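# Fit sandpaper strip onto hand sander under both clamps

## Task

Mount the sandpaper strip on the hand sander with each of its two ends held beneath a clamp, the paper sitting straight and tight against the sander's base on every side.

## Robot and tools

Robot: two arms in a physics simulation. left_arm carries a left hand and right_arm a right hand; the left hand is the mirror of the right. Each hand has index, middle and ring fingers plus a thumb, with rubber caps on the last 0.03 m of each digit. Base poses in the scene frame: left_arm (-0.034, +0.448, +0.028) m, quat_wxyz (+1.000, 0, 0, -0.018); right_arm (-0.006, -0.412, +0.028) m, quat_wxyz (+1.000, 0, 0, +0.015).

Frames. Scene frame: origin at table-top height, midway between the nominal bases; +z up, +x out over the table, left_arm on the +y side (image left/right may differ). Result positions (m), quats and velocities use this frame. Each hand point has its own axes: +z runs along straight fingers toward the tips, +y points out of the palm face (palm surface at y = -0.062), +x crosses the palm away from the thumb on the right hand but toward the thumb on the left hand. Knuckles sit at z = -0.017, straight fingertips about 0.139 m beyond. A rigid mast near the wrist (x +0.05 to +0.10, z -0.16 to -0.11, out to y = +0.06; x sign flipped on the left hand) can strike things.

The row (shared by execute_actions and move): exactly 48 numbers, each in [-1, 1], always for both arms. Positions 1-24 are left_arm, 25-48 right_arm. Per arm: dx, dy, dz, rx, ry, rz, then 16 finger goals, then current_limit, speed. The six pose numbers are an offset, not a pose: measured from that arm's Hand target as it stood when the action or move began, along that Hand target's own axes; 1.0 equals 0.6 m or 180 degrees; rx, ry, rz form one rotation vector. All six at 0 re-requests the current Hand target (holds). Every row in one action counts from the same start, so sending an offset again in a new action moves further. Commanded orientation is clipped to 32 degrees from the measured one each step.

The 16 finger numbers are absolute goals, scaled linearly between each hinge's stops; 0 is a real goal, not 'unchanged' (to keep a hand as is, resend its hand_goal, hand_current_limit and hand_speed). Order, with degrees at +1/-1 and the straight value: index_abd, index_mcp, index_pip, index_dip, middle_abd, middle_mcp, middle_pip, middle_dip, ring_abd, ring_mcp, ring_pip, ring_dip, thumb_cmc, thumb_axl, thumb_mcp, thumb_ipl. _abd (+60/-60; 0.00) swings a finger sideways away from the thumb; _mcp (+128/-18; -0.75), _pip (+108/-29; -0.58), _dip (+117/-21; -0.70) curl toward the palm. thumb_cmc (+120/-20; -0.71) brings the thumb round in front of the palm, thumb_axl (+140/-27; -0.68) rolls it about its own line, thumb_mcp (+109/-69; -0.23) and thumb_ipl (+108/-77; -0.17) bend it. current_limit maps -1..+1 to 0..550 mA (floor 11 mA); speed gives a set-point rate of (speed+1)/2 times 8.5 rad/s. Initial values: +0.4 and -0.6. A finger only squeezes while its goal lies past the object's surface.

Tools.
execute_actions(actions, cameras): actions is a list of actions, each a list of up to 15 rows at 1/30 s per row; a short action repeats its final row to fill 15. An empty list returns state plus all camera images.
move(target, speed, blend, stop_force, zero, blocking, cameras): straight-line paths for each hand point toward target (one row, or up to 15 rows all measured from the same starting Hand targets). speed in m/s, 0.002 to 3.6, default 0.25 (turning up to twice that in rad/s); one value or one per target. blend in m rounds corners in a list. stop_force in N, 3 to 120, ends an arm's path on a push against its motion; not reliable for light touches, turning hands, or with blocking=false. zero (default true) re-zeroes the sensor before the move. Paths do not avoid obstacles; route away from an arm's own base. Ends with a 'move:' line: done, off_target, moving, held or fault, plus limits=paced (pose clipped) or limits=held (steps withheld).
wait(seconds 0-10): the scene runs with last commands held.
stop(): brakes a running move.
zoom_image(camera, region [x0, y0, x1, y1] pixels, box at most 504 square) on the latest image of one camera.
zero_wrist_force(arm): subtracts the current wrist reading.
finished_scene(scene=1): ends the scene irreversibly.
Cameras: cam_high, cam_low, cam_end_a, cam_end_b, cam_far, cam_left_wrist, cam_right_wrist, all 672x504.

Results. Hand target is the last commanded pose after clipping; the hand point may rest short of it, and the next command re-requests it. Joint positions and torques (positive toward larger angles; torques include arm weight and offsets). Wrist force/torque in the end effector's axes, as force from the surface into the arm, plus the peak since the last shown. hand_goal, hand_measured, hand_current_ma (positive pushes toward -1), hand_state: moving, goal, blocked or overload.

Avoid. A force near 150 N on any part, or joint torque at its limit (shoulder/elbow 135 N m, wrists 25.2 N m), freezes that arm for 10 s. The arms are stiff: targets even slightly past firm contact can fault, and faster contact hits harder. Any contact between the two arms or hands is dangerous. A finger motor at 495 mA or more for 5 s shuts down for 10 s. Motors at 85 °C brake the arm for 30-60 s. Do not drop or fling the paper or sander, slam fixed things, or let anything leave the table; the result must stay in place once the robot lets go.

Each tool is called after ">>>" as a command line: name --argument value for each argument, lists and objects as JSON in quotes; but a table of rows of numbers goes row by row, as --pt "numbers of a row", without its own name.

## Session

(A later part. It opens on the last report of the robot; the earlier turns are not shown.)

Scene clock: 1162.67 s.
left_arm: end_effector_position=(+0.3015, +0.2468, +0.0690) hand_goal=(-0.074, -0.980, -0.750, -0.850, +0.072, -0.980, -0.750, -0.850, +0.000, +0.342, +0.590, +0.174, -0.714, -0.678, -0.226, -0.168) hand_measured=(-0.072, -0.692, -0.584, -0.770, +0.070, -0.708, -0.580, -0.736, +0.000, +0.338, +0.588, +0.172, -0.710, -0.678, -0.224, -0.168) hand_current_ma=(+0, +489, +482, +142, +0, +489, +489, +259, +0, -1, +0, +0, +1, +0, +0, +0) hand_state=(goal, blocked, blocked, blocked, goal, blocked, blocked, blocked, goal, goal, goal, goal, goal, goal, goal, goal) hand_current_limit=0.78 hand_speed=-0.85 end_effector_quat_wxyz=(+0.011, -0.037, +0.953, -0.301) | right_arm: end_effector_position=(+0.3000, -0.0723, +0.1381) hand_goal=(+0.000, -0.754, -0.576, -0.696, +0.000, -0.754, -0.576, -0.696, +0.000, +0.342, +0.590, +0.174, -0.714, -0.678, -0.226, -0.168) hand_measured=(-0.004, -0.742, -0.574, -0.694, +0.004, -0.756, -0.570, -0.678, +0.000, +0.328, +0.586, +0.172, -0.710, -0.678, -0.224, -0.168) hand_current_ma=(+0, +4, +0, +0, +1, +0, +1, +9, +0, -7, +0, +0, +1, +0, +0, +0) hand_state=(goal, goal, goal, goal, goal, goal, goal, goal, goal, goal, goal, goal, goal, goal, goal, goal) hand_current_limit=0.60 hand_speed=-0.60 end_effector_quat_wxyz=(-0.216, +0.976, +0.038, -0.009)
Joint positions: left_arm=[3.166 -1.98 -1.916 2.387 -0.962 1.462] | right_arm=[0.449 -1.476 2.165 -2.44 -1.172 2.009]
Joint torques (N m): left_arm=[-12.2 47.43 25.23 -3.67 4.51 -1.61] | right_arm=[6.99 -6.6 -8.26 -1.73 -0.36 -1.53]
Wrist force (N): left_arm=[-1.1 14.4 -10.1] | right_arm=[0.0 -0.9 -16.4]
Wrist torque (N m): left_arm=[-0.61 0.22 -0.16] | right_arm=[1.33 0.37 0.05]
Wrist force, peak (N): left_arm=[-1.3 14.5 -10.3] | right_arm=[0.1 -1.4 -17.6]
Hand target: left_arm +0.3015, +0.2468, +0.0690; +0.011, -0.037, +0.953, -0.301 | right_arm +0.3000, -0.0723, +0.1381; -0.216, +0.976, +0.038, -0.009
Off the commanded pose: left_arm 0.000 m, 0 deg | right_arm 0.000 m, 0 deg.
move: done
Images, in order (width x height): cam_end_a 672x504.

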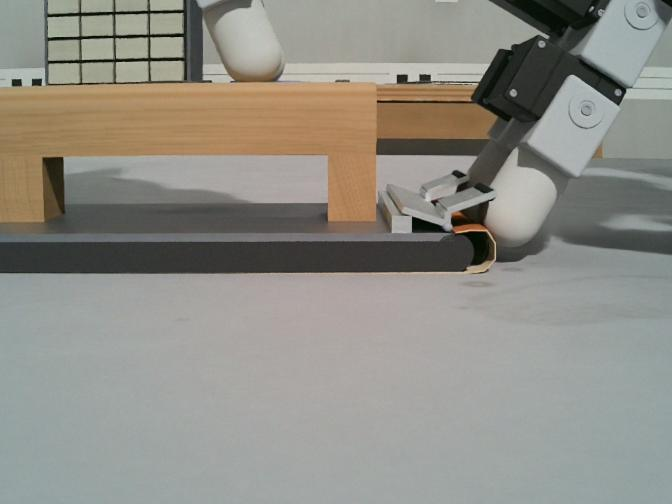

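>>> move --target '[0, -0.003, -0.005, 0, 0, 0, -0.073, -0.98, -0.70, -0.82, 0.073, -0.98, -0.70, -0.82, 0, 0.342, 0.591, 0.174, -0.714, -0.678, -0.226, -0.168, 0.78, -0.85, 0, 0, 0, 0, 0, 0, 0, -0.754, -0.576, -0.696, 0, -0.754, -0.576, -0.696, 0, 0.342, 0.591, 0.174, -0.714, -0.678, -0.226, -0.168, 0.6, -0.6]' --speed 0.03

>>> move --target '[0, -0.003, -0.005, 0, 0, 0, -0.073, -0.98, -0.70, -0.82, 0.073, -0.98, -0.70, -0.82, 0, 0.342, 0.591, 0.174, -0.714, -0.678, -0.226, -0.168, 0.78, -0.85, 0, 0, 0, 0, 0, 0, 0, -0.754, -0.576, -0.696, 0, -0.754, -0.576, -0.696, 0, 0.342, 0.591, 0.174, -0.714, -0.678, -0.226, -0.168, 0.6, -0.6]' --speed 0.03 --cameras '["cam_end_a"]'

>>> zoom_image --camera "cam_end_a" --region '[380, 140, 560, 285]'

Scene clock: 1173.57 s.
left_arm: end_effector_position=(+0.3015, +0.2470, +0.0724) hand_goal=(-0.074, -0.980, -0.700, -0.820, +0.072, -0.980, -0.700, -0.820, +0.000, +0.342, +0.590, +0.174, -0.714, -0.678, -0.226, -0.168) hand_measured=(-0.072, -0.684, -0.584, -0.770, +0.070, -0.700, -0.580, -0.736, +0.000, +0.338, +0.588, +0.172, -0.710, -0.678, -0.224, -0.168) hand_current_ma=(+0, +489, +260, +64, +0, +489, +276, +153, +0, -1, +0, +0, +1, +0, +0, +0) hand_state=(goal, blocked, blocked, blocked, goal, blocked, blocked, blocked, goal, goal, goal, goal, goal, goal, goal, goal) hand_current_limit=0.78 hand_speed=-0.85 end_effector_quat_wxyz=(+0.011, -0.037, +0.953, -0.301) | right_arm: end_effector_position=(+0.3000, -0.0723, +0.1381) hand_goal=(+0.000, -0.754, -0.576, -0.696, +0.000, -0.754, -0.576, -0.696, +0.000, +0.342, +0.590, +0.174, -0.714, -0.678, -0.226, -0.168) hand_measured=(-0.004, -0.742, -0.574, -0.694, +0.004, -0.756, -0.570, -0.678, +0.000, +0.328, +0.586, +0.172, -0.710, -0.678, -0.224, -0.168) hand_current_ma=(+0, +4, +0, +0, +1, +0, +1, +9, +0, -7, +0, +0, +1, +0, +0, +0) hand_state=(goal, goal, goal, goal, goal, goal, goal, goal, goal, goal, goal, goal, goal, goal, goal, goal) hand_current_limit=0.60 hand_speed=-0.60 end_effector_quat_wxyz=(-0.216, +0.976, +0.038, -0.009)
Joint positions: left_arm=[3.166 -1.974 -1.914 2.379 -0.962 1.462] | right_arm=[0.449 -1.476 2.165 -2.44 -1.172 2.009]
Joint torques (N m): left_arm=[9.03 49 26.55 -4.75 5.89 1.18] | right_arm=[8.4 -6.56 -7.66 -1.68 -0.6 -1.56]
Wrist force (N): left_arm=[-1.5 13.4 -0.6] | right_arm=[0.1 -1.5 -18.6]
Wrist torque (N m): left_arm=[-1.46 0.29 -0.27] | right_arm=[1.40 0.38 0.05]
Wrist force, peak (N): left_arm=[-1.1 14.5 -10.3] | right_arm=[-0.4 -1.3 -19.6]
Hand target: left_arm +0.3015, +0.2470, +0.0725; +0.011, -0.037, +0.953, -0.301 | right_arm +0.3000, -0.0723, +0.1381; -0.216, +0.976, +0.038, -0.009
Off the commanded pose: left_arm 0.000 m, 0 deg | right_arm 0.000 m, 0 deg.
move: done

Scene clock: 1174.30 s.
left_arm: end_effector_position=(+0.3015, +0.2473, +0.0759) hand_goal=(-0.074, -0.980, -0.700, -0.820, +0.072, -0.980, -0.700, -0.820, +0.000, +0.342, +0.590, +0.174, -0.714, -0.678, -0.226, -0.168) hand_measured=(-0.072, -0.676, -0.584, -0.770, +0.070, -0.692, -0.580, -0.736, +0.000, +0.338, +0.588, +0.172, -0.710, -0.678, -0.224, -0.168) hand_current_ma=(+0, +489, +260, +64, +0, +489, +276, +153, +0, -1, +0, +0, +1, +0, +0, +0) hand_state=(goal, blocked, blocked, blocked, goal, blocked, blocked, blocked, goal, goal, goal, goal, goal, goal, goal, goal) hand_current_limit=0.78 hand_speed=-0.85 end_effector_quat_wxyz=(+0.011, -0.037, +0.953, -0.301) | right_arm: end_effector_position=(+0.3000, -0.0723, +0.1381) hand_goal=(+0.000, -0.754, -0.576, -0.696, +0.000, -0.754, -0.576, -0.696, +0.000, +0.342, +0.590, +0.174, -0.714, -0.678, -0.226, -0.168) hand_measured=(-0.004, -0.742, -0.574, -0.694, +0.004, -0.756, -0.570, -0.678, +0.000, +0.328, +0.586, +0.172, -0.710, -0.678, -0.224, -0.168) hand_current_ma=(+0, +4, +0, +0, +1, +0, +1, +9, +0, -7, +0, +0, +1, +0, +0, +0) hand_state=(goal, goal, goal, goal, goal, goal, goal, goal, goal, goal, goal, goal, goal, goal, goal, goal) hand_current_limit=0.60 hand_speed=-0.60 end_effector_quat_wxyz=(-0.216, +0.976, +0.038, -0.009)
Joint positions: left_arm=[3.167 -1.968 -1.911 2.37 -0.962 1.463] | right_arm=[0.449 -1.476 2.165 -2.44 -1.172 2.009]
Joint torques (N m): left_arm=[7.82 47.49 26.57 -4.32 7.27 1.69] | right_arm=[8.28 -6.69 -8.73 -1.67 -0.65 -1.53]
Wrist force (N): left_arm=[-1.4 13.4 -4.3] | right_arm=[-0.2 -1.2 -17.2]
Wrist torque (N m): left_arm=[-1.15 0.23 -0.27] | right_arm=[1.36 0.41 0.03]
Wrist force, peak (N): left_arm=[-1.6 13.8 -3.9] | right_arm=[-0.1 -1.4 -18.6]
Hand target: left_arm +0.3015, +0.2473, +0.0760; +0.011, -0.037, +0.953, -0.301 | right_arm +0.3000, -0.0723, +0.1381; -0.216, +0.976, +0.038, -0.009
Off the commanded pose: left_arm 0.000 m, 0 deg | right_arm 0.000 m, 0 deg.
move: done
Images, in order (width x height): cam_end_a 672x504.

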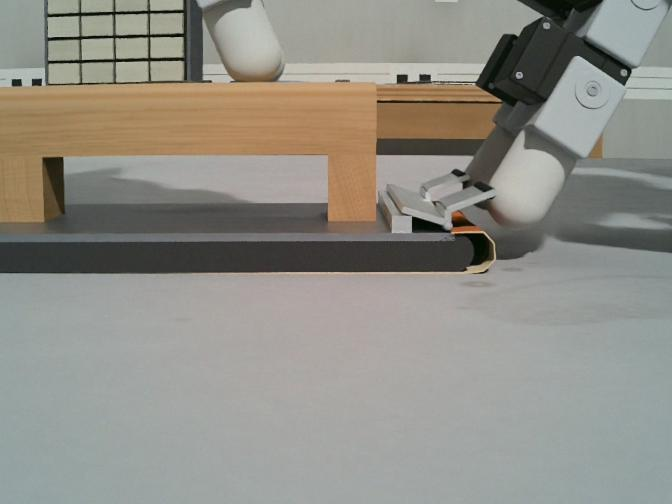

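Scaled by 2.800 from the camera's 672x504 image, which has a finer 960x720 frame.

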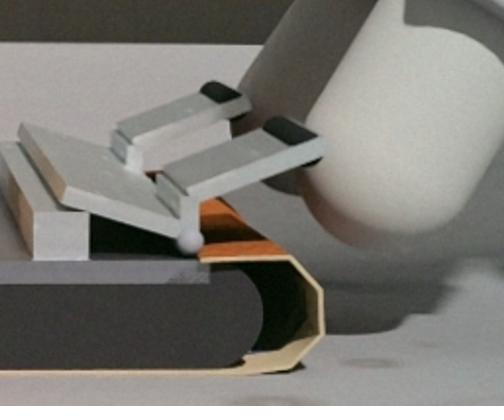

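>>> move --pt "0 -0.0538 -0.0663 -0.1389 0 0 -0.073 -0.754 -0.576 -0.696 0.073 -0.754 -0.576 -0.696 0 0.342 0.591 0.174 -0.714 -0.678 -0.226 -0.168 0.78 -0.7 0 -0.00705 -0.0151 0 0 0 0 -0.754 -0.576 -0.696 0 -0.754 -0.576 -0.696 0 0.342 0.591 0.174 -0.714 -0.678 -0.226 -0.168 0.6 -0.6" --pt "0 -0.05125 -0.0335 -0.1389 0 0 -0.073 -0.754 -0.576 -0.696 0.073 -0.754 -0.576 -0.696 0 0.342 0.591 0.174 -0.714 -0.678 -0.226 -0.168 0.78 -0.7 0 -0.0523 0.006 0 0 0 0 -0.754 -0.576 -0.696 0 -0.754 -0.576 -0.696 0 0.342 0.591 0.174 -0.714 -0.678 -0.226 -0.168 0.6 -0.6" --speed '[0.12, 0.06]' --blend '[0.003, 0]' --cameras '["cam_end_a"]'

>>> zoom_image --camera "cam_end_a" --region '[380, 140, 560, 285]'

Scene clock: 1244.83 s.
left_arm: end_effector_position=(+0.3026, +0.2337, +0.1102) hand_goal=(-0.074, -0.754, -0.576, -0.696, +0.072, -0.754, -0.576, -0.696, +0.000, +0.342, +0.590, +0.174, -0.714, -0.678, -0.226, -0.168) hand_measured=(-0.072, -0.744, -0.572, -0.694, +0.070, -0.746, -0.572, -0.692, +0.000, +0.336, +0.588, +0.172, -0.710, -0.678, -0.224, -0.168) hand_current_ma=(+0, +4, +1, +0, +0, +3, +1, +1, +0, -1, +0, +0, +1, +0, +0, +0) hand_state=(goal, goal, goal, goal, goal, goal, goal, goal, goal, goal, goal, goal, goal, goal, goal, goal) hand_current_limit=0.78 hand_speed=-0.70 end_effector_quat_wxyz=(+0.003, -0.039, +0.995, -0.087) | right_arm: end_effector_position=(+0.2977, -0.0425, +0.1480) hand_goal=(+0.000, -0.754, -0.576, -0.696, +0.000, -0.754, -0.576, -0.696, +0.000, +0.342, +0.590, +0.174, -0.714, -0.678, -0.226, -0.168) hand_measured=(-0.004, -0.742, -0.574, -0.694, +0.004, -0.750, -0.570, -0.694, +0.000, +0.328, +0.586, +0.172, -0.710, -0.678, -0.224, -0.168) hand_current_ma=(+0, +4, +0, +0, +0, +0, +1, +0, +0, -7, +0, +0, +1, +0, +0, +0) hand_state=(goal, goal, goal, goal, goal, goal, goal, goal, goal, goal, goal, goal, goal, goal, goal, goal) hand_current_limit=0.60 hand_speed=-0.60 end_effector_quat_wxyz=(-0.216, +0.976, +0.038, -0.009)
Joint positions: left_arm=[2.868 -2.042 -1.669 2.207 -1.409 1.178] | right_arm=[0.509 -1.444 2.103 -2.435 -1.183 2.073]
Joint torques (N m): left_arm=[-8.93 23.83 27.44 -0.88 -0.71 -1.6] | right_arm=[13.34 -12.74 -22.96 -4.69 -0.89 1.7]
Wrist force (N): left_arm=[-1.4 -1.1 -4.2] | right_arm=[0.1 -0.2 0.7]
Wrist torque (N m): left_arm=[0.11 0.31 -0.05] | right_arm=[-0.02 -0.05 -0.08]
Wrist force, peak (N): left_arm=[-1.5 14.1 -3.8] | right_arm=[-0.2 -1.4 -18.2]
Hand target: left_arm +0.3026, +0.2337, +0.1101; +0.003, -0.039, +0.995, -0.087 | right_arm +0.2977, -0.0424, +0.1480; -0.216, +0.976, +0.038, -0.009
Off the commanded pose: left_arm 0.000 m, 0 deg | right_arm 0.000 m, 0 deg.
move: done
Images, in order (width x height): cam_end_a 672x504.

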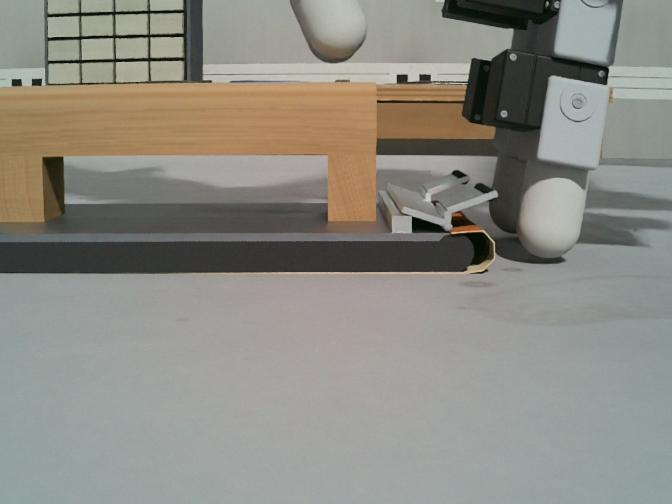

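Scaled by 2.800 from the camera's 672x504 image, which has a finer 960x720 frame.

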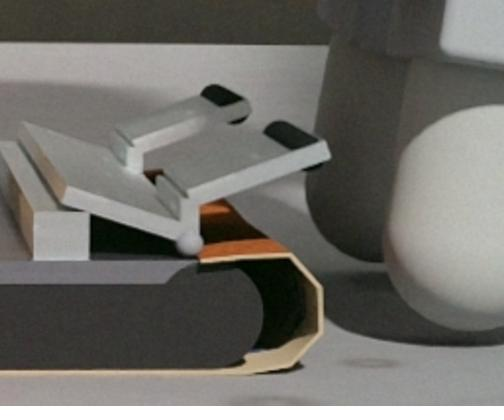

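>>> move --target '[0, 0, 0, 0, 0, 0, -0.073, -0.754, -0.576, -0.696, 0.073, -0.754, -0.576, -0.696, 0, 0.342, 0.591, 0.174, -0.714, -0.678, -0.226, -0.168, 0.78, -0.7, 0, 0.0095, 0.0204, 0, 0, 0, 0, -0.754, -0.576, -0.696, 0, -0.754, -0.576, -0.696, 0, 0.342, 0.591, 0.174, -0.714, -0.678, -0.226, -0.168, 0.6, -0.6]' --speed 0.015 --stop_force 28

>>> move --target '[0, -0.02355, 0.0058, 0, 0, 0, -0.073, -0.754, -0.576, -0.696, 0.073, -0.754, -0.576, -0.696, 0, 0.342, 0.591, 0.174, -0.714, -0.678, -0.226, -0.168, 0.78, -0.7, 0, 0, 0, 0, 0, 0, 0, -0.754, -0.576, -0.696, 0, -0.754, -0.576, -0.696, 0, 0.342, 0.591, 0.174, -0.714, -0.678, -0.226, -0.168, 0.6, -0.6]' --speed 0.03 --cameras '["cam_end_a"]'

>>> zoom_image --camera "cam_end_a" --region '[380, 140, 560, 285]'

Scene clock: 1255.67 s.
left_arm: end_effector_position=(+0.3026, +0.2337, +0.1101) hand_goal=(-0.074, -0.754, -0.576, -0.696, +0.072, -0.754, -0.576, -0.696, +0.000, +0.342, +0.590, +0.174, -0.714, -0.678, -0.226, -0.168) hand_measured=(-0.072, -0.744, -0.572, -0.694, +0.070, -0.746, -0.572, -0.692, +0.000, +0.336, +0.588, +0.172, -0.710, -0.678, -0.224, -0.168) hand_current_ma=(+0, +4, +1, +0, +0, +3, +1, +1, +0, -1, +0, +0, +1, +0, +0, +0) hand_state=(goal, goal, goal, goal, goal, goal, goal, goal, goal, goal, goal, goal, goal, goal, goal, goal) hand_current_limit=0.78 hand_speed=-0.70 end_effector_quat_wxyz=(+0.003, -0.039, +0.995, -0.087) | right_arm: end_effector_position=(+0.2978, -0.0423, +0.1372) hand_goal=(+0.000, -0.754, -0.576, -0.696, +0.000, -0.754, -0.576, -0.696, +0.000, +0.342, +0.590, +0.174, -0.714, -0.678, -0.226, -0.168) hand_measured=(-0.004, -0.742, -0.574, -0.694, +0.000, -0.758, -0.572, -0.680, +0.000, +0.328, +0.586, +0.172, -0.710, -0.678, -0.224, -0.168) hand_current_ma=(+0, +4, +0, +0, +0, -1, +1, +7, +0, -7, +0, +0, +1, +0, +0, +0) hand_state=(goal, goal, goal, goal, goal, goal, goal, goal, goal, goal, goal, goal, goal, goal, goal, goal) hand_current_limit=0.60 hand_speed=-0.60 end_effector_quat_wxyz=(-0.216, +0.976, +0.038, -0.008)
Joint positions: left_arm=[2.867 -2.042 -1.669 2.207 -1.409 1.178] | right_arm=[0.509 -1.425 2.116 -2.467 -1.183 2.073]
Joint torques (N m): left_arm=[-8.64 23.95 27.35 -0.9 -0.89 -1.51] | right_arm=[9.05 -22.24 -15.88 1.09 -0.68 0.56]
Wrist force (N): left_arm=[-1.5 -1.0 -4.1] | right_arm=[-0.4 -1.7 -27.5]
Wrist torque (N m): left_arm=[0.11 0.32 -0.05] | right_arm=[2.15 0.57 -0.14]
Wrist force, peak (N): left_arm=[-1.5 -1.0 -4.7] | right_arm=[-0.8 -2.5 -37.8]
Hand target: left_arm +0.3026, +0.2337, +0.1101; +0.003, -0.039, +0.995, -0.087 | right_arm +0.2978, -0.0423, +0.1372; -0.216, +0.976, +0.038, -0.008 (not the last commanded pose)
Off the commanded pose: left_arm 0.000 m, 0 deg | right_arm 0.003 m, 0 deg.
move: contact (right_arm)

Scene clock: 1256.53 s.
left_arm: end_effector_position=(+0.3037, +0.2193, +0.1091) hand_goal=(-0.074, -0.754, -0.576, -0.696, +0.072, -0.754, -0.576, -0.696, +0.000, +0.342, +0.590, +0.174, -0.714, -0.678, -0.226, -0.168) hand_measured=(-0.072, -0.730, -0.566, -0.694, +0.070, -0.732, -0.566, -0.692, +0.000, +0.336, +0.588, +0.172, -0.710, -0.678, -0.224, -0.168) hand_current_ma=(+0, +19, +4, +0, +0, +17, +4, +1, +0, -1, +0, +0, +1, +0, +0, +0) hand_state=(goal, blocked, goal, goal, goal, blocked, goal, goal, goal, goal, goal, goal, goal, goal, goal, goal) hand_current_limit=0.78 hand_speed=-0.70 end_effector_quat_wxyz=(+0.003, -0.039, +0.995, -0.087) end_effector_velocity=(+0.000, -0.001, +0.000) end_effector_angular_velocity=(+0.000, +0.001, +0.002) | right_arm: end_effector_position=(+0.2978, -0.0423, +0.1372) hand_goal=(+0.000, -0.754, -0.576, -0.696, +0.000, -0.754, -0.576, -0.696, +0.000, +0.342, +0.590, +0.174, -0.714, -0.678, -0.226, -0.168) hand_measured=(-0.004, -0.742, -0.574, -0.694, +0.000, -0.758, -0.572, -0.680, +0.000, +0.328, +0.586, +0.172, -0.710, -0.678, -0.224, -0.168) hand_current_ma=(+0, +4, +0, +0, +0, -1, +1, +7, +0, -7, +0, +0, +1, +0, +0, +0) hand_state=(goal, goal, goal, goal, goal, goal, goal, goal, goal, goal, goal, goal, goal, goal, goal, goal) hand_current_limit=0.60 hand_speed=-0.60 end_effector_quat_wxyz=(-0.216, +0.976, +0.038, -0.008)
Joint positions: left_arm=[2.837 -2.062 -1.639 2.202 -1.411 1.147] | right_arm=[0.509 -1.425 2.116 -2.467 -1.183 2.073]
Joint velocities: left_arm=[-0.003 -0.002 0.003 -0.001 0 -0.005] | right_arm=[within noise]
Joint torques (N m): left_arm=[-8.62 24.6 28.54 -3.5 -0.17 -1.44] | right_arm=[8.04 -22.86 -16.58 0.95 -0.95 0.37]
Wrist force (N): left_arm=[-1.6 1.1 -6.4] | right_arm=[-0.5 -1.7 -27.9]
Wrist torque (N m): left_arm=[0.03 0.34 -0.05] | right_arm=[2.17 0.57 -0.15]
Wrist force, peak (N): left_arm=[-1.6 1.1 -6.4] | right_arm=[-0.4 -2.0 -28.2]
Hand target: left_arm +0.3037, +0.2192, +0.1091; +0.003, -0.039, +0.995, -0.087 | right_arm +0.2978, -0.0423, +0.1372; -0.216, +0.976, +0.038, -0.008
Off the commanded pose: left_arm 0.000 m, 0 deg | right_arm 0.000 m, 0 deg.
move: done
Images, in order (width x height): cam_end_a 672x504.

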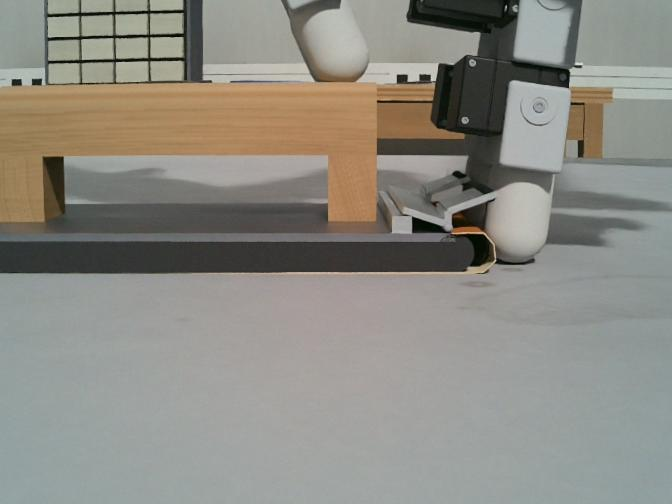

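Scaled by 2.800 from the camera's 672x504 image, which has a finer 960x720 frame.

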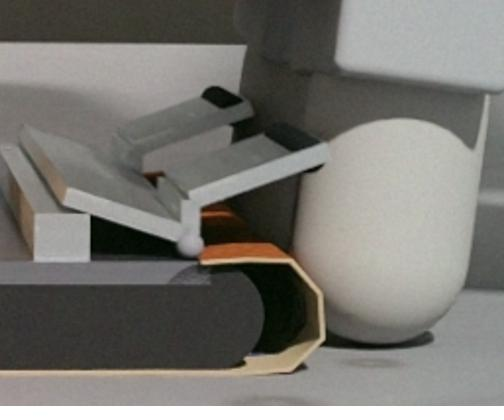

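>>> move --target '[0, 0, 0, 0, 0, 0, -0.073, -0.95, -0.66, -0.78, 0.073, -0.95, -0.66, -0.78, 0, 0.342, 0.591, 0.174, -0.714, -0.678, -0.226, -0.168, 0.78, -0.85, 0, 0, 0, 0, 0, 0, 0, -0.754, -0.576, -0.696, 0, -0.754, -0.576, -0.696, 0, 0.342, 0.591, 0.174, -0.714, -0.678, -0.226, -0.168, 0.6, -0.6]'

>>> move --target '[0, -0.005, -0.0083, 0, 0, 0, -0.073, -0.95, -0.66, -0.78, 0.073, -0.95, -0.66, -0.78, 0, 0.342, 0.591, 0.174, -0.714, -0.678, -0.226, -0.168, 0.78, -0.85, 0, 0, 0, 0, 0, 0, 0, -0.754, -0.576, -0.696, 0, -0.754, -0.576, -0.696, 0, 0.342, 0.591, 0.174, -0.714, -0.678, -0.226, -0.168, 0.6, -0.6]' --speed 0.02 --cameras '["cam_end_a"]'

>>> zoom_image --camera "cam_end_a" --region '[380, 140, 560, 285]'

Scene clock: 1263.37 s.
left_arm: end_effector_position=(+0.3037, +0.2192, +0.1091) hand_goal=(-0.074, -0.950, -0.660, -0.780, +0.072, -0.950, -0.660, -0.780, +0.000, +0.342, +0.590, +0.174, -0.714, -0.678, -0.226, -0.168) hand_measured=(-0.072, -0.730, -0.568, -0.732, +0.070, -0.732, -0.570, -0.724, +0.000, +0.336, +0.588, +0.172, -0.710, -0.678, -0.224, -0.168) hand_current_ma=(+0, +489, +173, +58, +0, +489, +168, +76, +0, -1, +0, +0, +1, +0, +0, +0) hand_state=(goal, blocked, blocked, blocked, goal, blocked, blocked, blocked, goal, goal, goal, goal, goal, goal, goal, goal) hand_current_limit=0.78 hand_speed=-0.85 end_effector_quat_wxyz=(+0.003, -0.039, +0.995, -0.087) | right_arm: end_effector_position=(+0.2978, -0.0423, +0.1372) hand_goal=(+0.000, -0.754, -0.576, -0.696, +0.000, -0.754, -0.576, -0.696, +0.000, +0.342, +0.590, +0.174, -0.714, -0.678, -0.226, -0.168) hand_measured=(-0.004, -0.742, -0.574, -0.694, +0.000, -0.758, -0.572, -0.680, +0.000, +0.328, +0.586, +0.172, -0.710, -0.678, -0.224, -0.168) hand_current_ma=(+0, +4, +0, +0, +0, -1, +1, +7, +0, -7, +0, +0, +1, +0, +0, +0) hand_state=(goal, goal, goal, goal, goal, goal, goal, goal, goal, goal, goal, goal, goal, goal, goal, goal) hand_current_limit=0.60 hand_speed=-0.60 end_effector_quat_wxyz=(-0.216, +0.976, +0.038, -0.008)
Joint positions: left_arm=[2.836 -2.062 -1.638 2.201 -1.411 1.146] | right_arm=[0.509 -1.425 2.116 -2.467 -1.183 2.073]
Joint torques (N m): left_arm=[-8.5 29.39 26.31 -2.26 4.12 -1.35] | right_arm=[8.48 -21.41 -14.89 0.63 -0.92 0.59]
Wrist force (N): left_arm=[-1.5 8.1 -3.3] | right_arm=[-0.3 -1.7 -28.9]
Wrist torque (N m): left_arm=[-0.70 0.33 -0.05] | right_arm=[2.27 0.58 -0.14]
Wrist force, peak (N): left_arm=[-1.8 8.4 -3.1] | right_arm=[-0.6 -1.9 -28.9]
Hand target: left_arm +0.3037, +0.2192, +0.1091; +0.003, -0.039, +0.995, -0.087 | right_arm +0.2978, -0.0423, +0.1372; -0.216, +0.976, +0.038, -0.008
Off the commanded pose: left_arm 0.000 m, 0 deg | right_arm 0.000 m, 0 deg.
move: done

Scene clock: 1264.13 s.
left_arm: end_effector_position=(+0.3039, +0.2172, +0.1144) hand_goal=(-0.074, -0.950, -0.660, -0.780, +0.072, -0.950, -0.660, -0.780, +0.000, +0.342, +0.590, +0.174, -0.714, -0.678, -0.226, -0.168) hand_measured=(-0.072, -0.722, -0.568, -0.732, +0.070, -0.728, -0.566, -0.724, +0.000, +0.336, +0.588, +0.172, -0.710, -0.678, -0.224, -0.168) hand_current_ma=(+0, +489, +173, +58, +0, +489, +179, +76, +0, -1, +0, +0, +1, +0, +0, +0) hand_state=(goal, blocked, blocked, blocked, goal, blocked, blocked, blocked, goal, goal, goal, goal, goal, goal, goal, goal) hand_current_limit=0.78 hand_speed=-0.85 end_effector_quat_wxyz=(+0.003, -0.039, +0.995, -0.087) | right_arm: end_effector_position=(+0.2978, -0.0423, +0.1372) hand_goal=(+0.000, -0.754, -0.576, -0.696, +0.000, -0.754, -0.576, -0.696, +0.000, +0.342, +0.590, +0.174, -0.714, -0.678, -0.226, -0.168) hand_measured=(-0.004, -0.742, -0.574, -0.694, +0.000, -0.758, -0.570, -0.680, +0.000, +0.328, +0.586, +0.172, -0.710, -0.678, -0.224, -0.168) hand_current_ma=(+0, +4, +0, +0, +0, -1, +1, +7, +0, -7, +0, +0, +1, +0, +0, +0) hand_state=(goal, goal, goal, goal, goal, goal, goal, goal, goal, goal, goal, goal, goal, goal, goal, goal) hand_current_limit=0.60 hand_speed=-0.60 end_effector_quat_wxyz=(-0.216, +0.976, +0.038, -0.008)
Joint positions: left_arm=[2.832 -2.059 -1.629 2.188 -1.411 1.142] | right_arm=[0.509 -1.425 2.116 -2.467 -1.183 2.073]
Joint torques (N m): left_arm=[-11.57 57.29 33.17 -2.76 3.49 -1.8] | right_arm=[8.77 -21.38 -14.78 0.29 -0.69 0.4]
Wrist force (N): left_arm=[-1.6 15.4 0.5] | right_arm=[-0.5 -1.9 -29.8]
Wrist torque (N m): left_arm=[-1.57 0.35 -0.11] | right_arm=[2.31 0.63 -0.16]
Wrist force, peak (N): left_arm=[-1.6 16.1 1.8] | right_arm=[-0.6 -2.0 -30.1]
Hand target: left_arm +0.3039, +0.2171, +0.1146; +0.003, -0.039, +0.995, -0.087 | right_arm +0.2978, -0.0423, +0.1372; -0.216, +0.976, +0.038, -0.008
Off the commanded pose: left_arm 0.000 m, 0 deg | right_arm 0.000 m, 0 deg.
move: done
Images, in order (width x height): cam_end_a 672x504.

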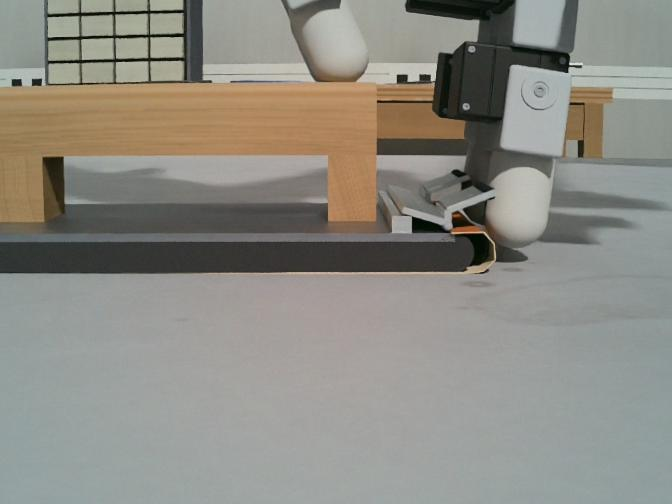

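Scaled by 2.800 from the camera's 672x504 image, which has a finer 960x720 frame.

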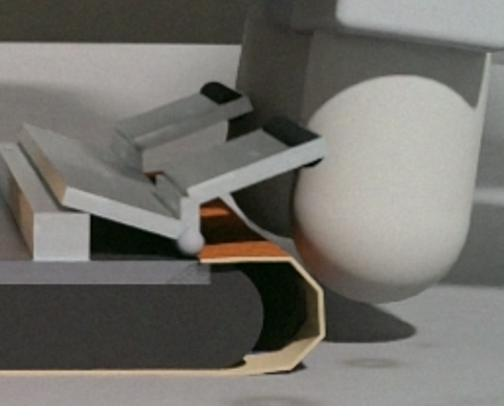

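>>> move --target '[0, -0.007, -0.0083, 0, 0, 0, -0.073, -0.95, -0.66, -0.78, 0.073, -0.95, -0.66, -0.78, 0, 0.342, 0.591, 0.174, -0.714, -0.678, -0.226, -0.168, 0.78, -0.85, 0, 0, 0, 0, 0, 0, 0, -0.754, -0.576, -0.696, 0, -0.754, -0.576, -0.696, 0, 0.342, 0.591, 0.174, -0.714, -0.678, -0.226, -0.168, 0.6, -0.6]' --speed 0.02 --cameras '["cam_end_a"]'

>>> zoom_image --camera "cam_end_a" --region '[380, 140, 560, 285]'

Scene clock: 1268.17 s.
left_arm: end_effector_position=(+0.3041, +0.2139, +0.1201) hand_goal=(-0.074, -0.950, -0.660, -0.780, +0.072, -0.950, -0.660, -0.780, +0.000, +0.342, +0.590, +0.174, -0.714, -0.678, -0.226, -0.168) hand_measured=(-0.072, -0.696, -0.568, -0.732, +0.070, -0.706, -0.564, -0.720, +0.000, +0.336, +0.588, +0.172, -0.710, -0.678, -0.224, -0.168) hand_current_ma=(+0, +489, +173, +58, +0, +489, +188, +86, +0, -1, +0, +0, +1, +0, +1, +0) hand_state=(goal, blocked, blocked, blocked, goal, blocked, blocked, blocked, goal, goal, goal, goal, goal, goal, goal, goal) hand_current_limit=0.78 hand_speed=-0.85 end_effector_quat_wxyz=(+0.003, -0.039, +0.995, -0.087) | right_arm: end_effector_position=(+0.2978, -0.0423, +0.1372) hand_goal=(+0.000, -0.754, -0.576, -0.696, +0.000, -0.754, -0.576, -0.696, +0.000, +0.342, +0.590, +0.174, -0.714, -0.678, -0.226, -0.168) hand_measured=(-0.004, -0.742, -0.574, -0.694, +0.000, -0.758, -0.570, -0.680, +0.000, +0.328, +0.586, +0.172, -0.710, -0.678, -0.224, -0.168) hand_current_ma=(+0, +4, +0, +0, +0, -1, +1, +7, +0, -7, +0, +0, +1, +0, +0, +0) hand_state=(goal, goal, goal, goal, goal, goal, goal, goal, goal, goal, goal, goal, goal, goal, goal, goal) hand_current_limit=0.60 hand_speed=-0.60 end_effector_quat_wxyz=(-0.216, +0.976, +0.038, -0.008)
Joint positions: left_arm=[2.825 -2.056 -1.615 2.174 -1.412 1.135] | right_arm=[0.509 -1.425 2.116 -2.467 -1.183 2.073]
Joint torques (N m): left_arm=[-13.63 56.64 33.11 -3 3.34 -1.89] | right_arm=[9.67 -17.07 -11.12 -0.11 -1.13 0.59]
Wrist force (N): left_arm=[-1.5 15.1 -0.1] | right_arm=[-0.5 -2.0 -29.8]
Wrist torque (N m): left_arm=[-1.53 0.32 -0.11] | right_arm=[2.30 0.62 -0.16]
Wrist force, peak (N): left_arm=[-1.5 16.2 1.8] | right_arm=[-0.6 -1.9 -30.4]
Hand target: left_arm +0.3041, +0.2138, +0.1202; +0.003, -0.039, +0.995, -0.087 | right_arm +0.2978, -0.0423, +0.1372; -0.216, +0.976, +0.038, -0.008
Off the commanded pose: left_arm 0.000 m, 0 deg | right_arm 0.000 m, 0 deg.
move: done
Images, in order (width x height): cam_end_a 672x504.

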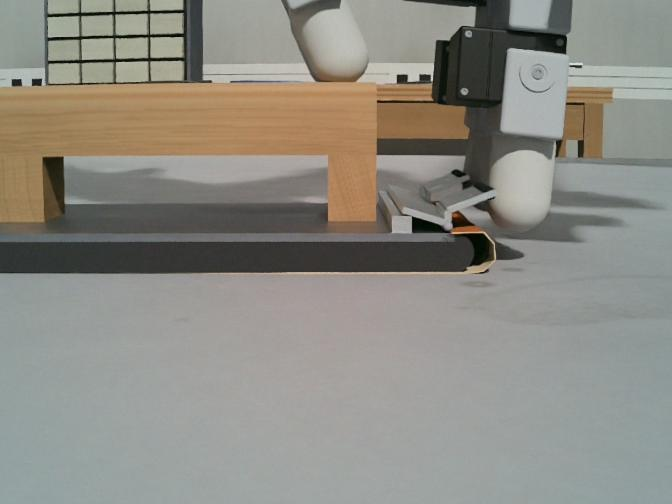

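Scaled by 2.800 from the camera's 672x504 image, which has a finer 960x720 frame.

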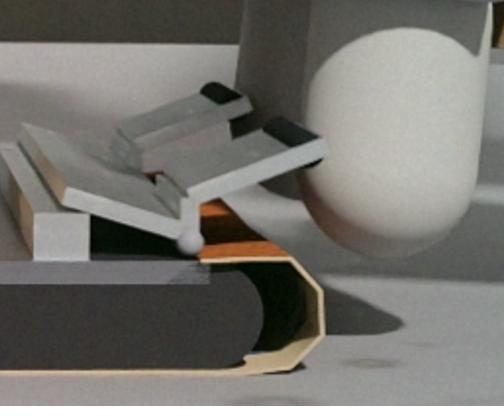

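>>> move --pt "0 0.0463 -0.0252 0 0 0 -0.073 -0.754 -0.576 -0.696 0.073 -0.754 -0.576 -0.696 0 0.342 0.591 0.174 -0.714 -0.678 -0.226 -0.168 0.78 -0.7 -0.0055 0.0498 -0.1203 0.0833 0 0 0 -0.754 -0.576 -0.696 0 -0.754 -0.576 -0.696 0 0.342 0.591 0.174 -0.714 -0.678 -0.226 -0.168 0.6 -0.6" --pt "0 0.0463 -0.0252 0 0 0 -0.073 -0.754 -0.576 -0.696 0.073 -0.754 -0.576 -0.696 0 0.342 0.591 0.174 -0.714 -0.678 -0.226 -0.168 0.78 -0.7 0.006 0.2573 -0.058 0.0833 0 0 0 -0.754 -0.576 -0.696 0 -0.754 -0.576 -0.696 0 0.342 0.591 0.174 -0.714 -0.678 -0.226 -0.168 0.6 -0.6" --speed 0.15 --blend '[0.02, 0]' --cameras '["cam_far", "cam_end_b", "cam_end_a"]'

>>> zoom_image --camera "cam_far" --region '[150, 130, 330, 330]'

Scene clock: 1434.57 s.
left_arm: end_effector_position=(+0.3018, +0.2437, +0.1302) hand_goal=(-0.074, -0.754, -0.576, -0.696, +0.072, -0.754, -0.576, -0.696, +0.000, +0.342, +0.590, +0.174, -0.714, -0.678, -0.226, -0.168) hand_measured=(-0.072, -0.744, -0.572, -0.694, +0.070, -0.746, -0.572, -0.692, +0.000, +0.336, +0.588, +0.172, -0.710, -0.678, -0.224, -0.168) hand_current_ma=(+0, +4, +1, +0, +0, +3, +1, +1, +0, -1, +0, +0, +1, +0, +1, +0) hand_state=(goal, goal, goal, goal, goal, goal, goal, goal, goal, goal, goal, goal, goal, goal, goal, goal) hand_current_limit=0.78 hand_speed=-0.70 end_effector_quat_wxyz=(+0.003, -0.039, +0.995, -0.087) | right_arm: end_effector_position=(+0.3134, -0.1961, +0.1036) hand_goal=(+0.000, -0.754, -0.576, -0.696, +0.000, -0.754, -0.576, -0.696, +0.000, +0.342, +0.590, +0.174, -0.714, -0.678, -0.226, -0.168) hand_measured=(-0.004, -0.742, -0.574, -0.694, +0.002, -0.748, -0.572, -0.694, +0.000, +0.328, +0.586, +0.172, -0.710, -0.678, -0.224, -0.168) hand_current_ma=(+0, +4, +0, +0, +0, +1, +1, +0, +0, -7, +0, +0, +1, +0, +0, +0) hand_state=(goal, goal, goal, goal, goal, goal, goal, goal, goal, goal, goal, goal, goal, goal, goal, goal) hand_current_limit=0.60 hand_speed=-0.60 end_effector_quat_wxyz=(-0.342, +0.939, +0.037, -0.013)
Joint positions: left_arm=[2.89 -2.004 -1.669 2.165 -1.407 1.2] | right_arm=[-0.024 -1.644 2.418 -2.285 -0.875 1.477]
Joint torques (N m): left_arm=[10.4 48.78 2.56 -3.89 2.23 1.54] | right_arm=[-9.75 -2.41 -8.29 -1.57 2.76 -2.1]
Wrist force (N): left_arm=[-1.4 -1.2 -4.2] | right_arm=[0.2 0.6 1.0]
Wrist torque (N m): left_arm=[0.09 0.30 -0.14] | right_arm=[0.02 -0.09 0.09]
Wrist force, peak (N): left_arm=[-1.5 15.7 1.4] | right_arm=[-0.5 -1.8 -30.1]
Hand target: left_arm +0.3018, +0.2437, +0.1302; +0.003, -0.039, +0.995, -0.087 | right_arm +0.3134, -0.1962, +0.1036; -0.342, +0.939, +0.037, -0.013
Off the commanded pose: left_arm 0.000 m, 0 deg | right_arm 0.000 m, 0 deg.
move: done
Images, in order (width x height): cam_end_a 672x504, cam_end_b 672x504, cam_far 672x504.

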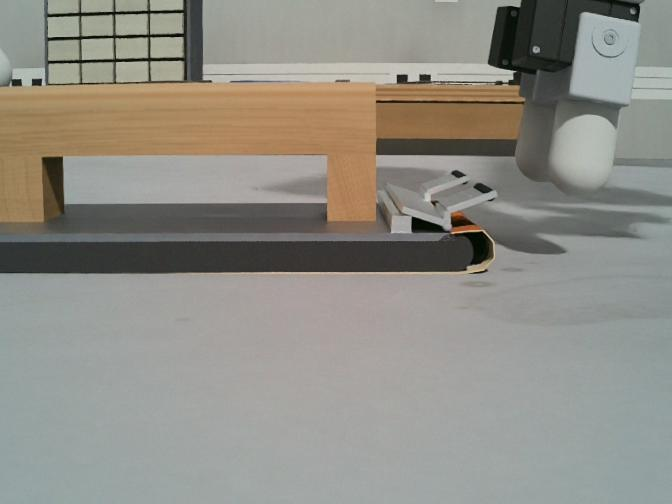

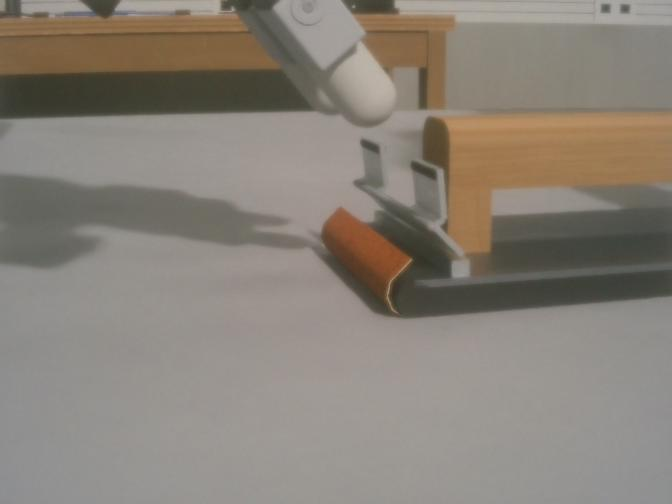

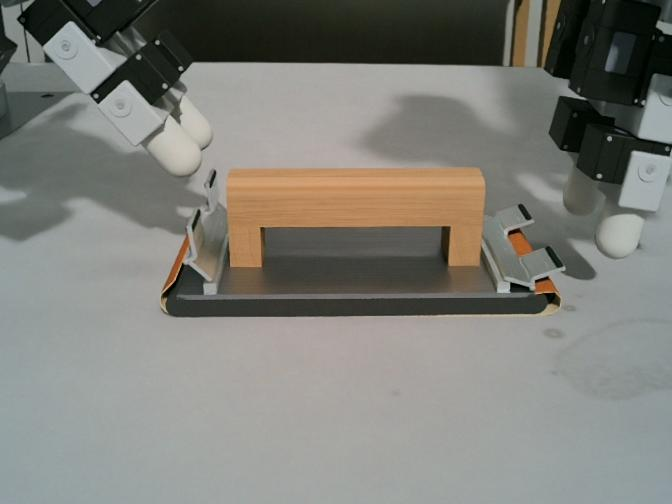

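Scaled by 2.520 from the camera's 672x504 image, which has a finer 960x720 frame.

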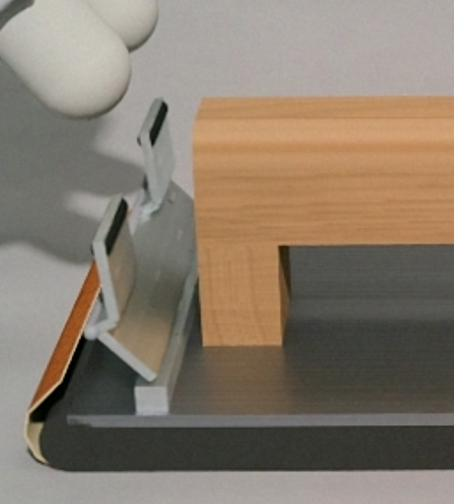

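>>> move --target '[0, 0, 0, 0, 0, 0, -0.073, -0.754, -0.576, -0.696, 0.073, -0.754, -0.576, -0.696, 0, 0.342, 0.591, 0.174, -0.714, -0.678, -0.226, -0.168, 0.78, -0.7, 0, -0.0332, 0.0279, 0, 0, 0, 0, -0.754, -0.576, -0.696, 0, -0.754, -0.576, -0.696, 0, 0.342, 0.591, 0.174, -0.714, -0.678, -0.226, -0.168, 0.6, -0.6]' --speed 0.015 --stop_force 5 --cameras '["cam_far", "cam_end_a"]'

>>> zoom_image --camera "cam_end_a" --region '[360, 140, 540, 285]'

Scene clock: 1443.13 s.
left_arm: end_effector_position=(+0.3018, +0.2437, +0.1302) hand_goal=(-0.074, -0.754, -0.576, -0.696, +0.072, -0.754, -0.576, -0.696, +0.000, +0.342, +0.590, +0.174, -0.714, -0.678, -0.226, -0.168) hand_measured=(-0.072, -0.744, -0.572, -0.694, +0.070, -0.746, -0.572, -0.692, +0.000, +0.336, +0.588, +0.172, -0.710, -0.678, -0.224, -0.168) hand_current_ma=(+0, +4, +1, +0, +0, +3, +1, +1, +0, -1, +0, +0, +1, +0, +1, +0) hand_state=(goal, goal, goal, goal, goal, goal, goal, goal, goal, goal, goal, goal, goal, goal, goal, goal) hand_current_limit=0.78 hand_speed=-0.70 end_effector_quat_wxyz=(+0.003, -0.039, +0.995, -0.087) | right_arm: end_effector_position=(+0.3116, -0.1732, +0.1036) hand_goal=(+0.000, -0.754, -0.576, -0.696, +0.000, -0.754, -0.576, -0.696, +0.000, +0.342, +0.590, +0.174, -0.714, -0.678, -0.226, -0.168) hand_measured=(-0.004, -0.742, -0.574, -0.694, +0.002, -0.740, -0.572, -0.694, +0.000, +0.328, +0.586, +0.172, -0.710, -0.678, -0.224, -0.168) hand_current_ma=(+0, +4, +0, +0, +0, +7, +0, +0, +0, -7, +0, +0, +1, +0, +0, +0) hand_state=(goal, goal, goal, goal, goal, goal, goal, goal, goal, goal, goal, goal, goal, goal, goal, goal) hand_current_limit=0.60 hand_speed=-0.60 end_effector_quat_wxyz=(-0.342, +0.939, +0.037, -0.013)
Joint positions: left_arm=[2.89 -2.004 -1.669 2.165 -1.407 1.2] | right_arm=[0.041 -1.611 2.408 -2.362 -0.873 1.562]
Joint torques (N m): left_arm=[9.78 50.05 2.36 -3.73 1.91 1.96] | right_arm=[-9.3 -23.74 -7.7 -1.18 -0.17 -2.05]
Wrist force (N): left_arm=[-1.5 -1.2 -4.4] | right_arm=[-0.2 0.1 -3.4]
Wrist torque (N m): left_arm=[0.11 0.31 -0.15] | right_arm=[0.36 0.05 0.03]
Wrist force, peak (N): left_arm=[-1.7 -1.1 -4.8] | right_arm=[-0.5 0.2 -7.4]
Hand target: left_arm +0.3018, +0.2437, +0.1302; +0.003, -0.039, +0.995, -0.087 | right_arm +0.3116, -0.1733, +0.1036; -0.342, +0.939, +0.037, -0.013 (not the last commanded pose)
Off the commanded pose: left_arm 0.000 m, 0 deg | right_arm 0.003 m, 0 deg.
move: contact (right_arm)
Images, in order (width x height): cam_end_a 672x504, cam_far 672x504.

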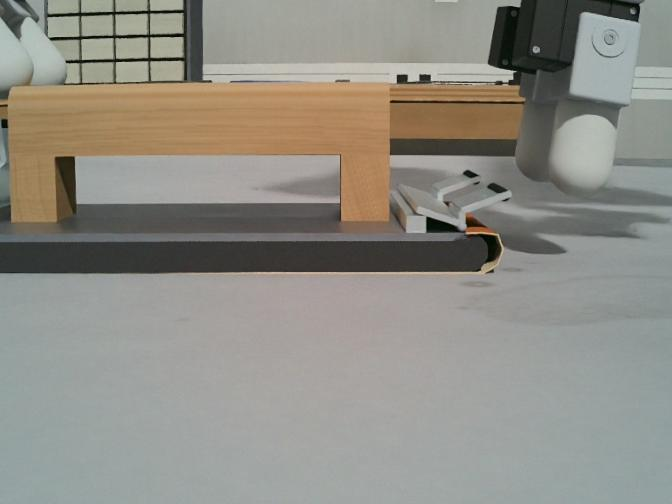

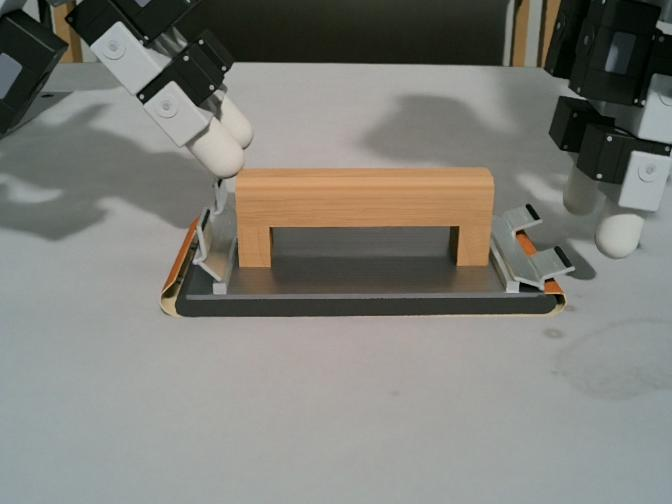

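Scaled by 2.800 from the camera's 672x504 image, which has a finer 960x720 frame.

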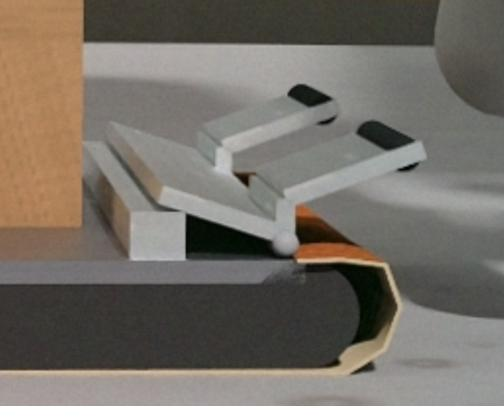

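>>> move --target '[0, 0, 0, 0, 0, 0, -0.073, -0.754, -0.576, -0.696, 0.073, -0.754, -0.576, -0.696, 0, 0.342, 0.591, 0.174, -0.714, -0.678, -0.226, -0.168, 0.78, -0.7, 0, -0.0056, 0.0047, 0, 0, 0, 0, -0.754, -0.576, -0.696, 0, -0.754, -0.576, -0.696, 0, 0.342, 0.591, 0.174, -0.714, -0.678, -0.226, -0.168, 0.6, -0.6]' --speed 0.01 --stop_force 8 --cameras '["cam_far", "cam_end_a"]'

>>> zoom_image --camera "cam_end_a" --region '[360, 140, 540, 285]'

Scene clock: 1451.77 s.
left_arm: end_effector_position=(+0.3018, +0.2437, +0.1302) hand_goal=(-0.074, -0.754, -0.576, -0.696, +0.072, -0.754, -0.576, -0.696, +0.000, +0.342, +0.590, +0.174, -0.714, -0.678, -0.226, -0.168) hand_measured=(-0.072, -0.744, -0.572, -0.694, +0.070, -0.746, -0.572, -0.692, +0.000, +0.336, +0.588, +0.172, -0.710, -0.678, -0.224, -0.168) hand_current_ma=(+0, +4, +1, +0, +0, +3, +1, +1, +0, -1, +0, +0, +1, +0, +1, +0) hand_state=(goal, goal, goal, goal, goal, goal, goal, goal, goal, goal, goal, goal, goal, goal, goal, goal) hand_current_limit=0.78 hand_speed=-0.70 end_effector_quat_wxyz=(+0.003, -0.039, +0.995, -0.087) | right_arm: end_effector_position=(+0.3113, -0.1689, +0.1036) hand_goal=(+0.000, -0.754, -0.576, -0.696, +0.000, -0.754, -0.576, -0.696, +0.000, +0.342, +0.590, +0.174, -0.714, -0.678, -0.226, -0.168) hand_measured=(-0.004, -0.742, -0.574, -0.694, +0.000, -0.738, -0.572, -0.694, +0.000, +0.328, +0.586, +0.172, -0.710, -0.678, -0.224, -0.168) hand_current_ma=(+0, +4, +0, +0, +0, +8, +1, +0, +0, -7, +0, +0, +1, +0, +0, +0) hand_state=(goal, goal, goal, goal, goal, goal, goal, goal, goal, goal, goal, goal, goal, goal, goal, goal) hand_current_limit=0.60 hand_speed=-0.60 end_effector_quat_wxyz=(-0.342, +0.939, +0.037, -0.013)
Joint positions: left_arm=[2.89 -2.004 -1.669 2.165 -1.407 1.2] | right_arm=[0.053 -1.605 2.406 -2.377 -0.873 1.578]
Joint torques (N m): left_arm=[11.89 49.95 3.2 -4.15 2.01 1.7] | right_arm=[11.8 -2.3 -21.02 -3.9 2.03 1.87]
Wrist force (N): left_arm=[-1.5 -1.2 -4.4] | right_arm=[0.0 0.4 -9.0]
Wrist torque (N m): left_arm=[0.11 0.32 -0.15] | right_arm=[0.76 0.12 -0.06]
Wrist force, peak (N): left_arm=[-1.8 -1.1 -4.7] | right_arm=[-0.3 0.4 -9.6]
Hand target: left_arm +0.3018, +0.2437, +0.1302; +0.003, -0.039, +0.995, -0.087 | right_arm +0.3113, -0.1689, +0.1036; -0.342, +0.939, +0.037, -0.013
Off the commanded pose: left_arm 0.000 m, 0 deg | right_arm 0.000 m, 0 deg.
move: done
Images, in order (width x height): cam_end_a 672x504, cam_far 672x504.

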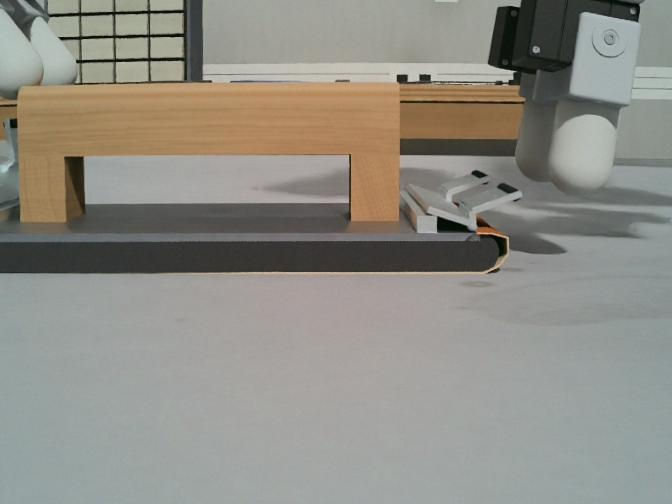

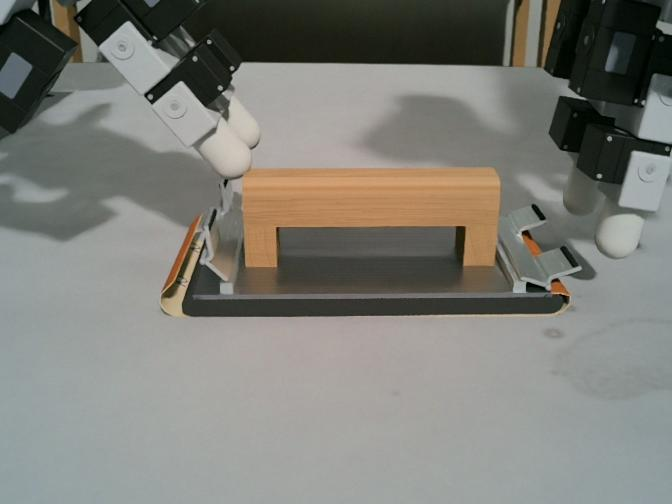

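Scaled by 2.800 from the camera's 672x504 image, which has a finer 960x720 frame.

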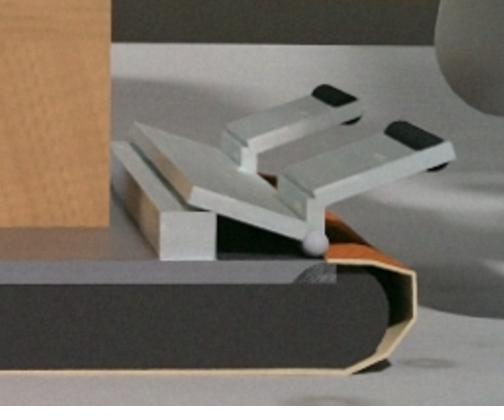

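>>> move --target '[0, 0, 0, 0, 0, 0, -0.073, -0.754, -0.576, -0.696, 0.073, -0.754, -0.576, -0.696, 0, 0.342, 0.591, 0.174, -0.714, -0.678, -0.226, -0.168, 0.78, -0.7, 0, -0.0045, 0.0038, 0, 0, 0, 0, -0.754, -0.576, -0.696, 0, -0.754, -0.576, -0.696, 0, 0.342, 0.591, 0.174, -0.714, -0.678, -0.226, -0.168, 0.6, -0.6]' --speed 0.01 --stop_force 8 --cameras '["cam_far", "cam_end_b"]'

>>> zoom_image --camera "cam_far" --region '[140, 170, 320, 330]'

Scene clock: 1457.97 s.
left_arm: end_effector_position=(+0.3018, +0.2437, +0.1302) hand_goal=(-0.074, -0.754, -0.576, -0.696, +0.072, -0.754, -0.576, -0.696, +0.000, +0.342, +0.590, +0.174, -0.714, -0.678, -0.226, -0.168) hand_measured=(-0.072, -0.744, -0.572, -0.694, +0.070, -0.746, -0.572, -0.692, +0.000, +0.336, +0.588, +0.172, -0.710, -0.678, -0.224, -0.168) hand_current_ma=(+0, +4, +1, +0, +0, +3, +1, +1, +0, -1, +0, +0, +1, +0, +1, +0) hand_state=(goal, goal, goal, goal, goal, goal, goal, goal, goal, goal, goal, goal, goal, goal, goal, goal) hand_current_limit=0.78 hand_speed=-0.70 end_effector_quat_wxyz=(+0.003, -0.039, +0.995, -0.087) | right_arm: end_effector_position=(+0.3110, -0.1654, +0.1036) hand_goal=(+0.000, -0.754, -0.576, -0.696, +0.000, -0.754, -0.576, -0.696, +0.000, +0.342, +0.590, +0.174, -0.714, -0.678, -0.226, -0.168) hand_measured=(-0.004, -0.742, -0.574, -0.694, -0.002, -0.734, -0.568, -0.694, +0.000, +0.328, +0.586, +0.172, -0.710, -0.678, -0.224, -0.168) hand_current_ma=(+0, +4, +0, +0, +0, +12, +2, +0, +0, -7, +0, +0, +1, +0, +0, +0) hand_state=(goal, goal, goal, goal, goal, goal, goal, goal, goal, goal, goal, goal, goal, goal, goal, goal) hand_current_limit=0.60 hand_speed=-0.60 end_effector_quat_wxyz=(-0.342, +0.939, +0.037, -0.013)
Joint positions: left_arm=[2.89 -2.004 -1.669 2.165 -1.407 1.2] | right_arm=[0.063 -1.599 2.404 -2.388 -0.873 1.591]
Joint torques (N m): left_arm=[12.18 49.21 3.57 -3.94 1.86 1.48] | right_arm=[14.87 0.04 -17.1 -3.21 -0.27 1.8]
Wrist force (N): left_arm=[-1.6 -1.2 -4.5] | right_arm=[-0.3 0.7 -17.5]
Wrist torque (N m): left_arm=[0.13 0.32 -0.15] | right_arm=[1.44 0.33 -0.08]
Wrist force, peak (N): left_arm=[-1.8 -0.9 -4.8] | right_arm=[0.0 0.0 -18.5]
Hand target: left_arm +0.3018, +0.2437, +0.1302; +0.003, -0.039, +0.995, -0.087 | right_arm +0.3110, -0.1654, +0.1036; -0.342, +0.939, +0.037, -0.013
Off the commanded pose: left_arm 0.000 m, 0 deg | right_arm 0.000 m, 0 deg.
move: done
Images, in order (width x height): cam_end_b 672x504, cam_far 672x504.

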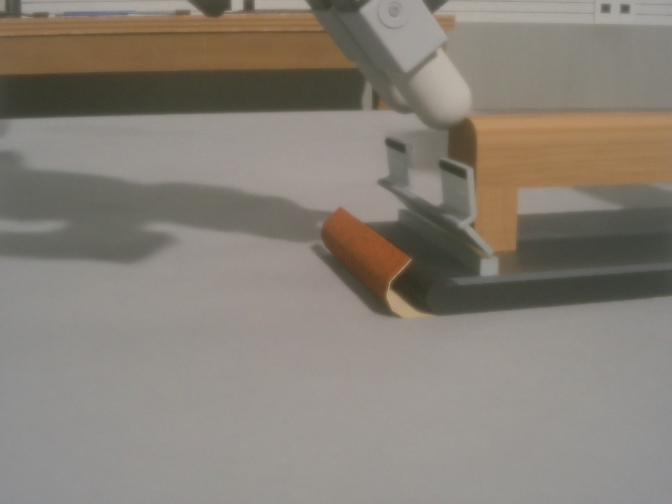

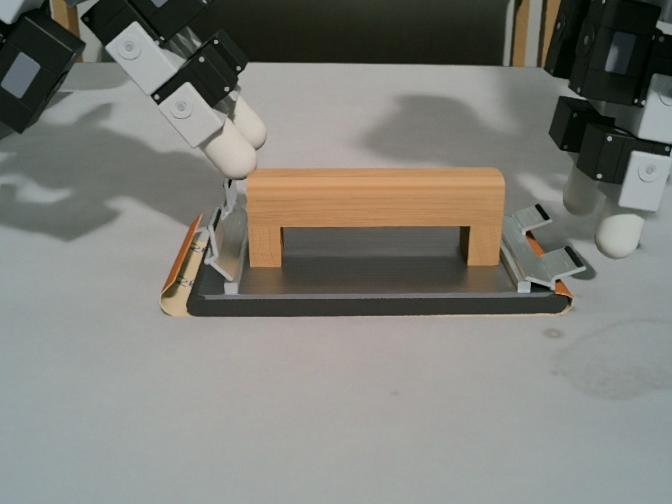

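Scaled by 2.800 from the camera's 672x504 image, which has a finer 960x720 frame.

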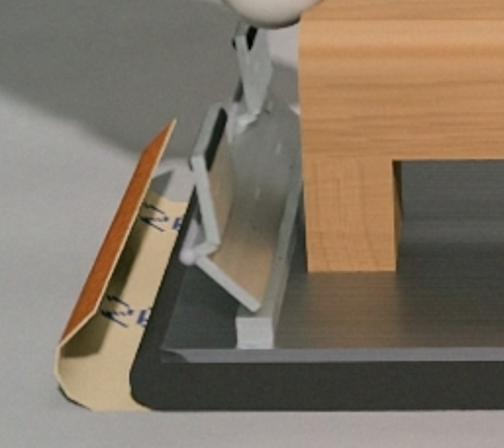

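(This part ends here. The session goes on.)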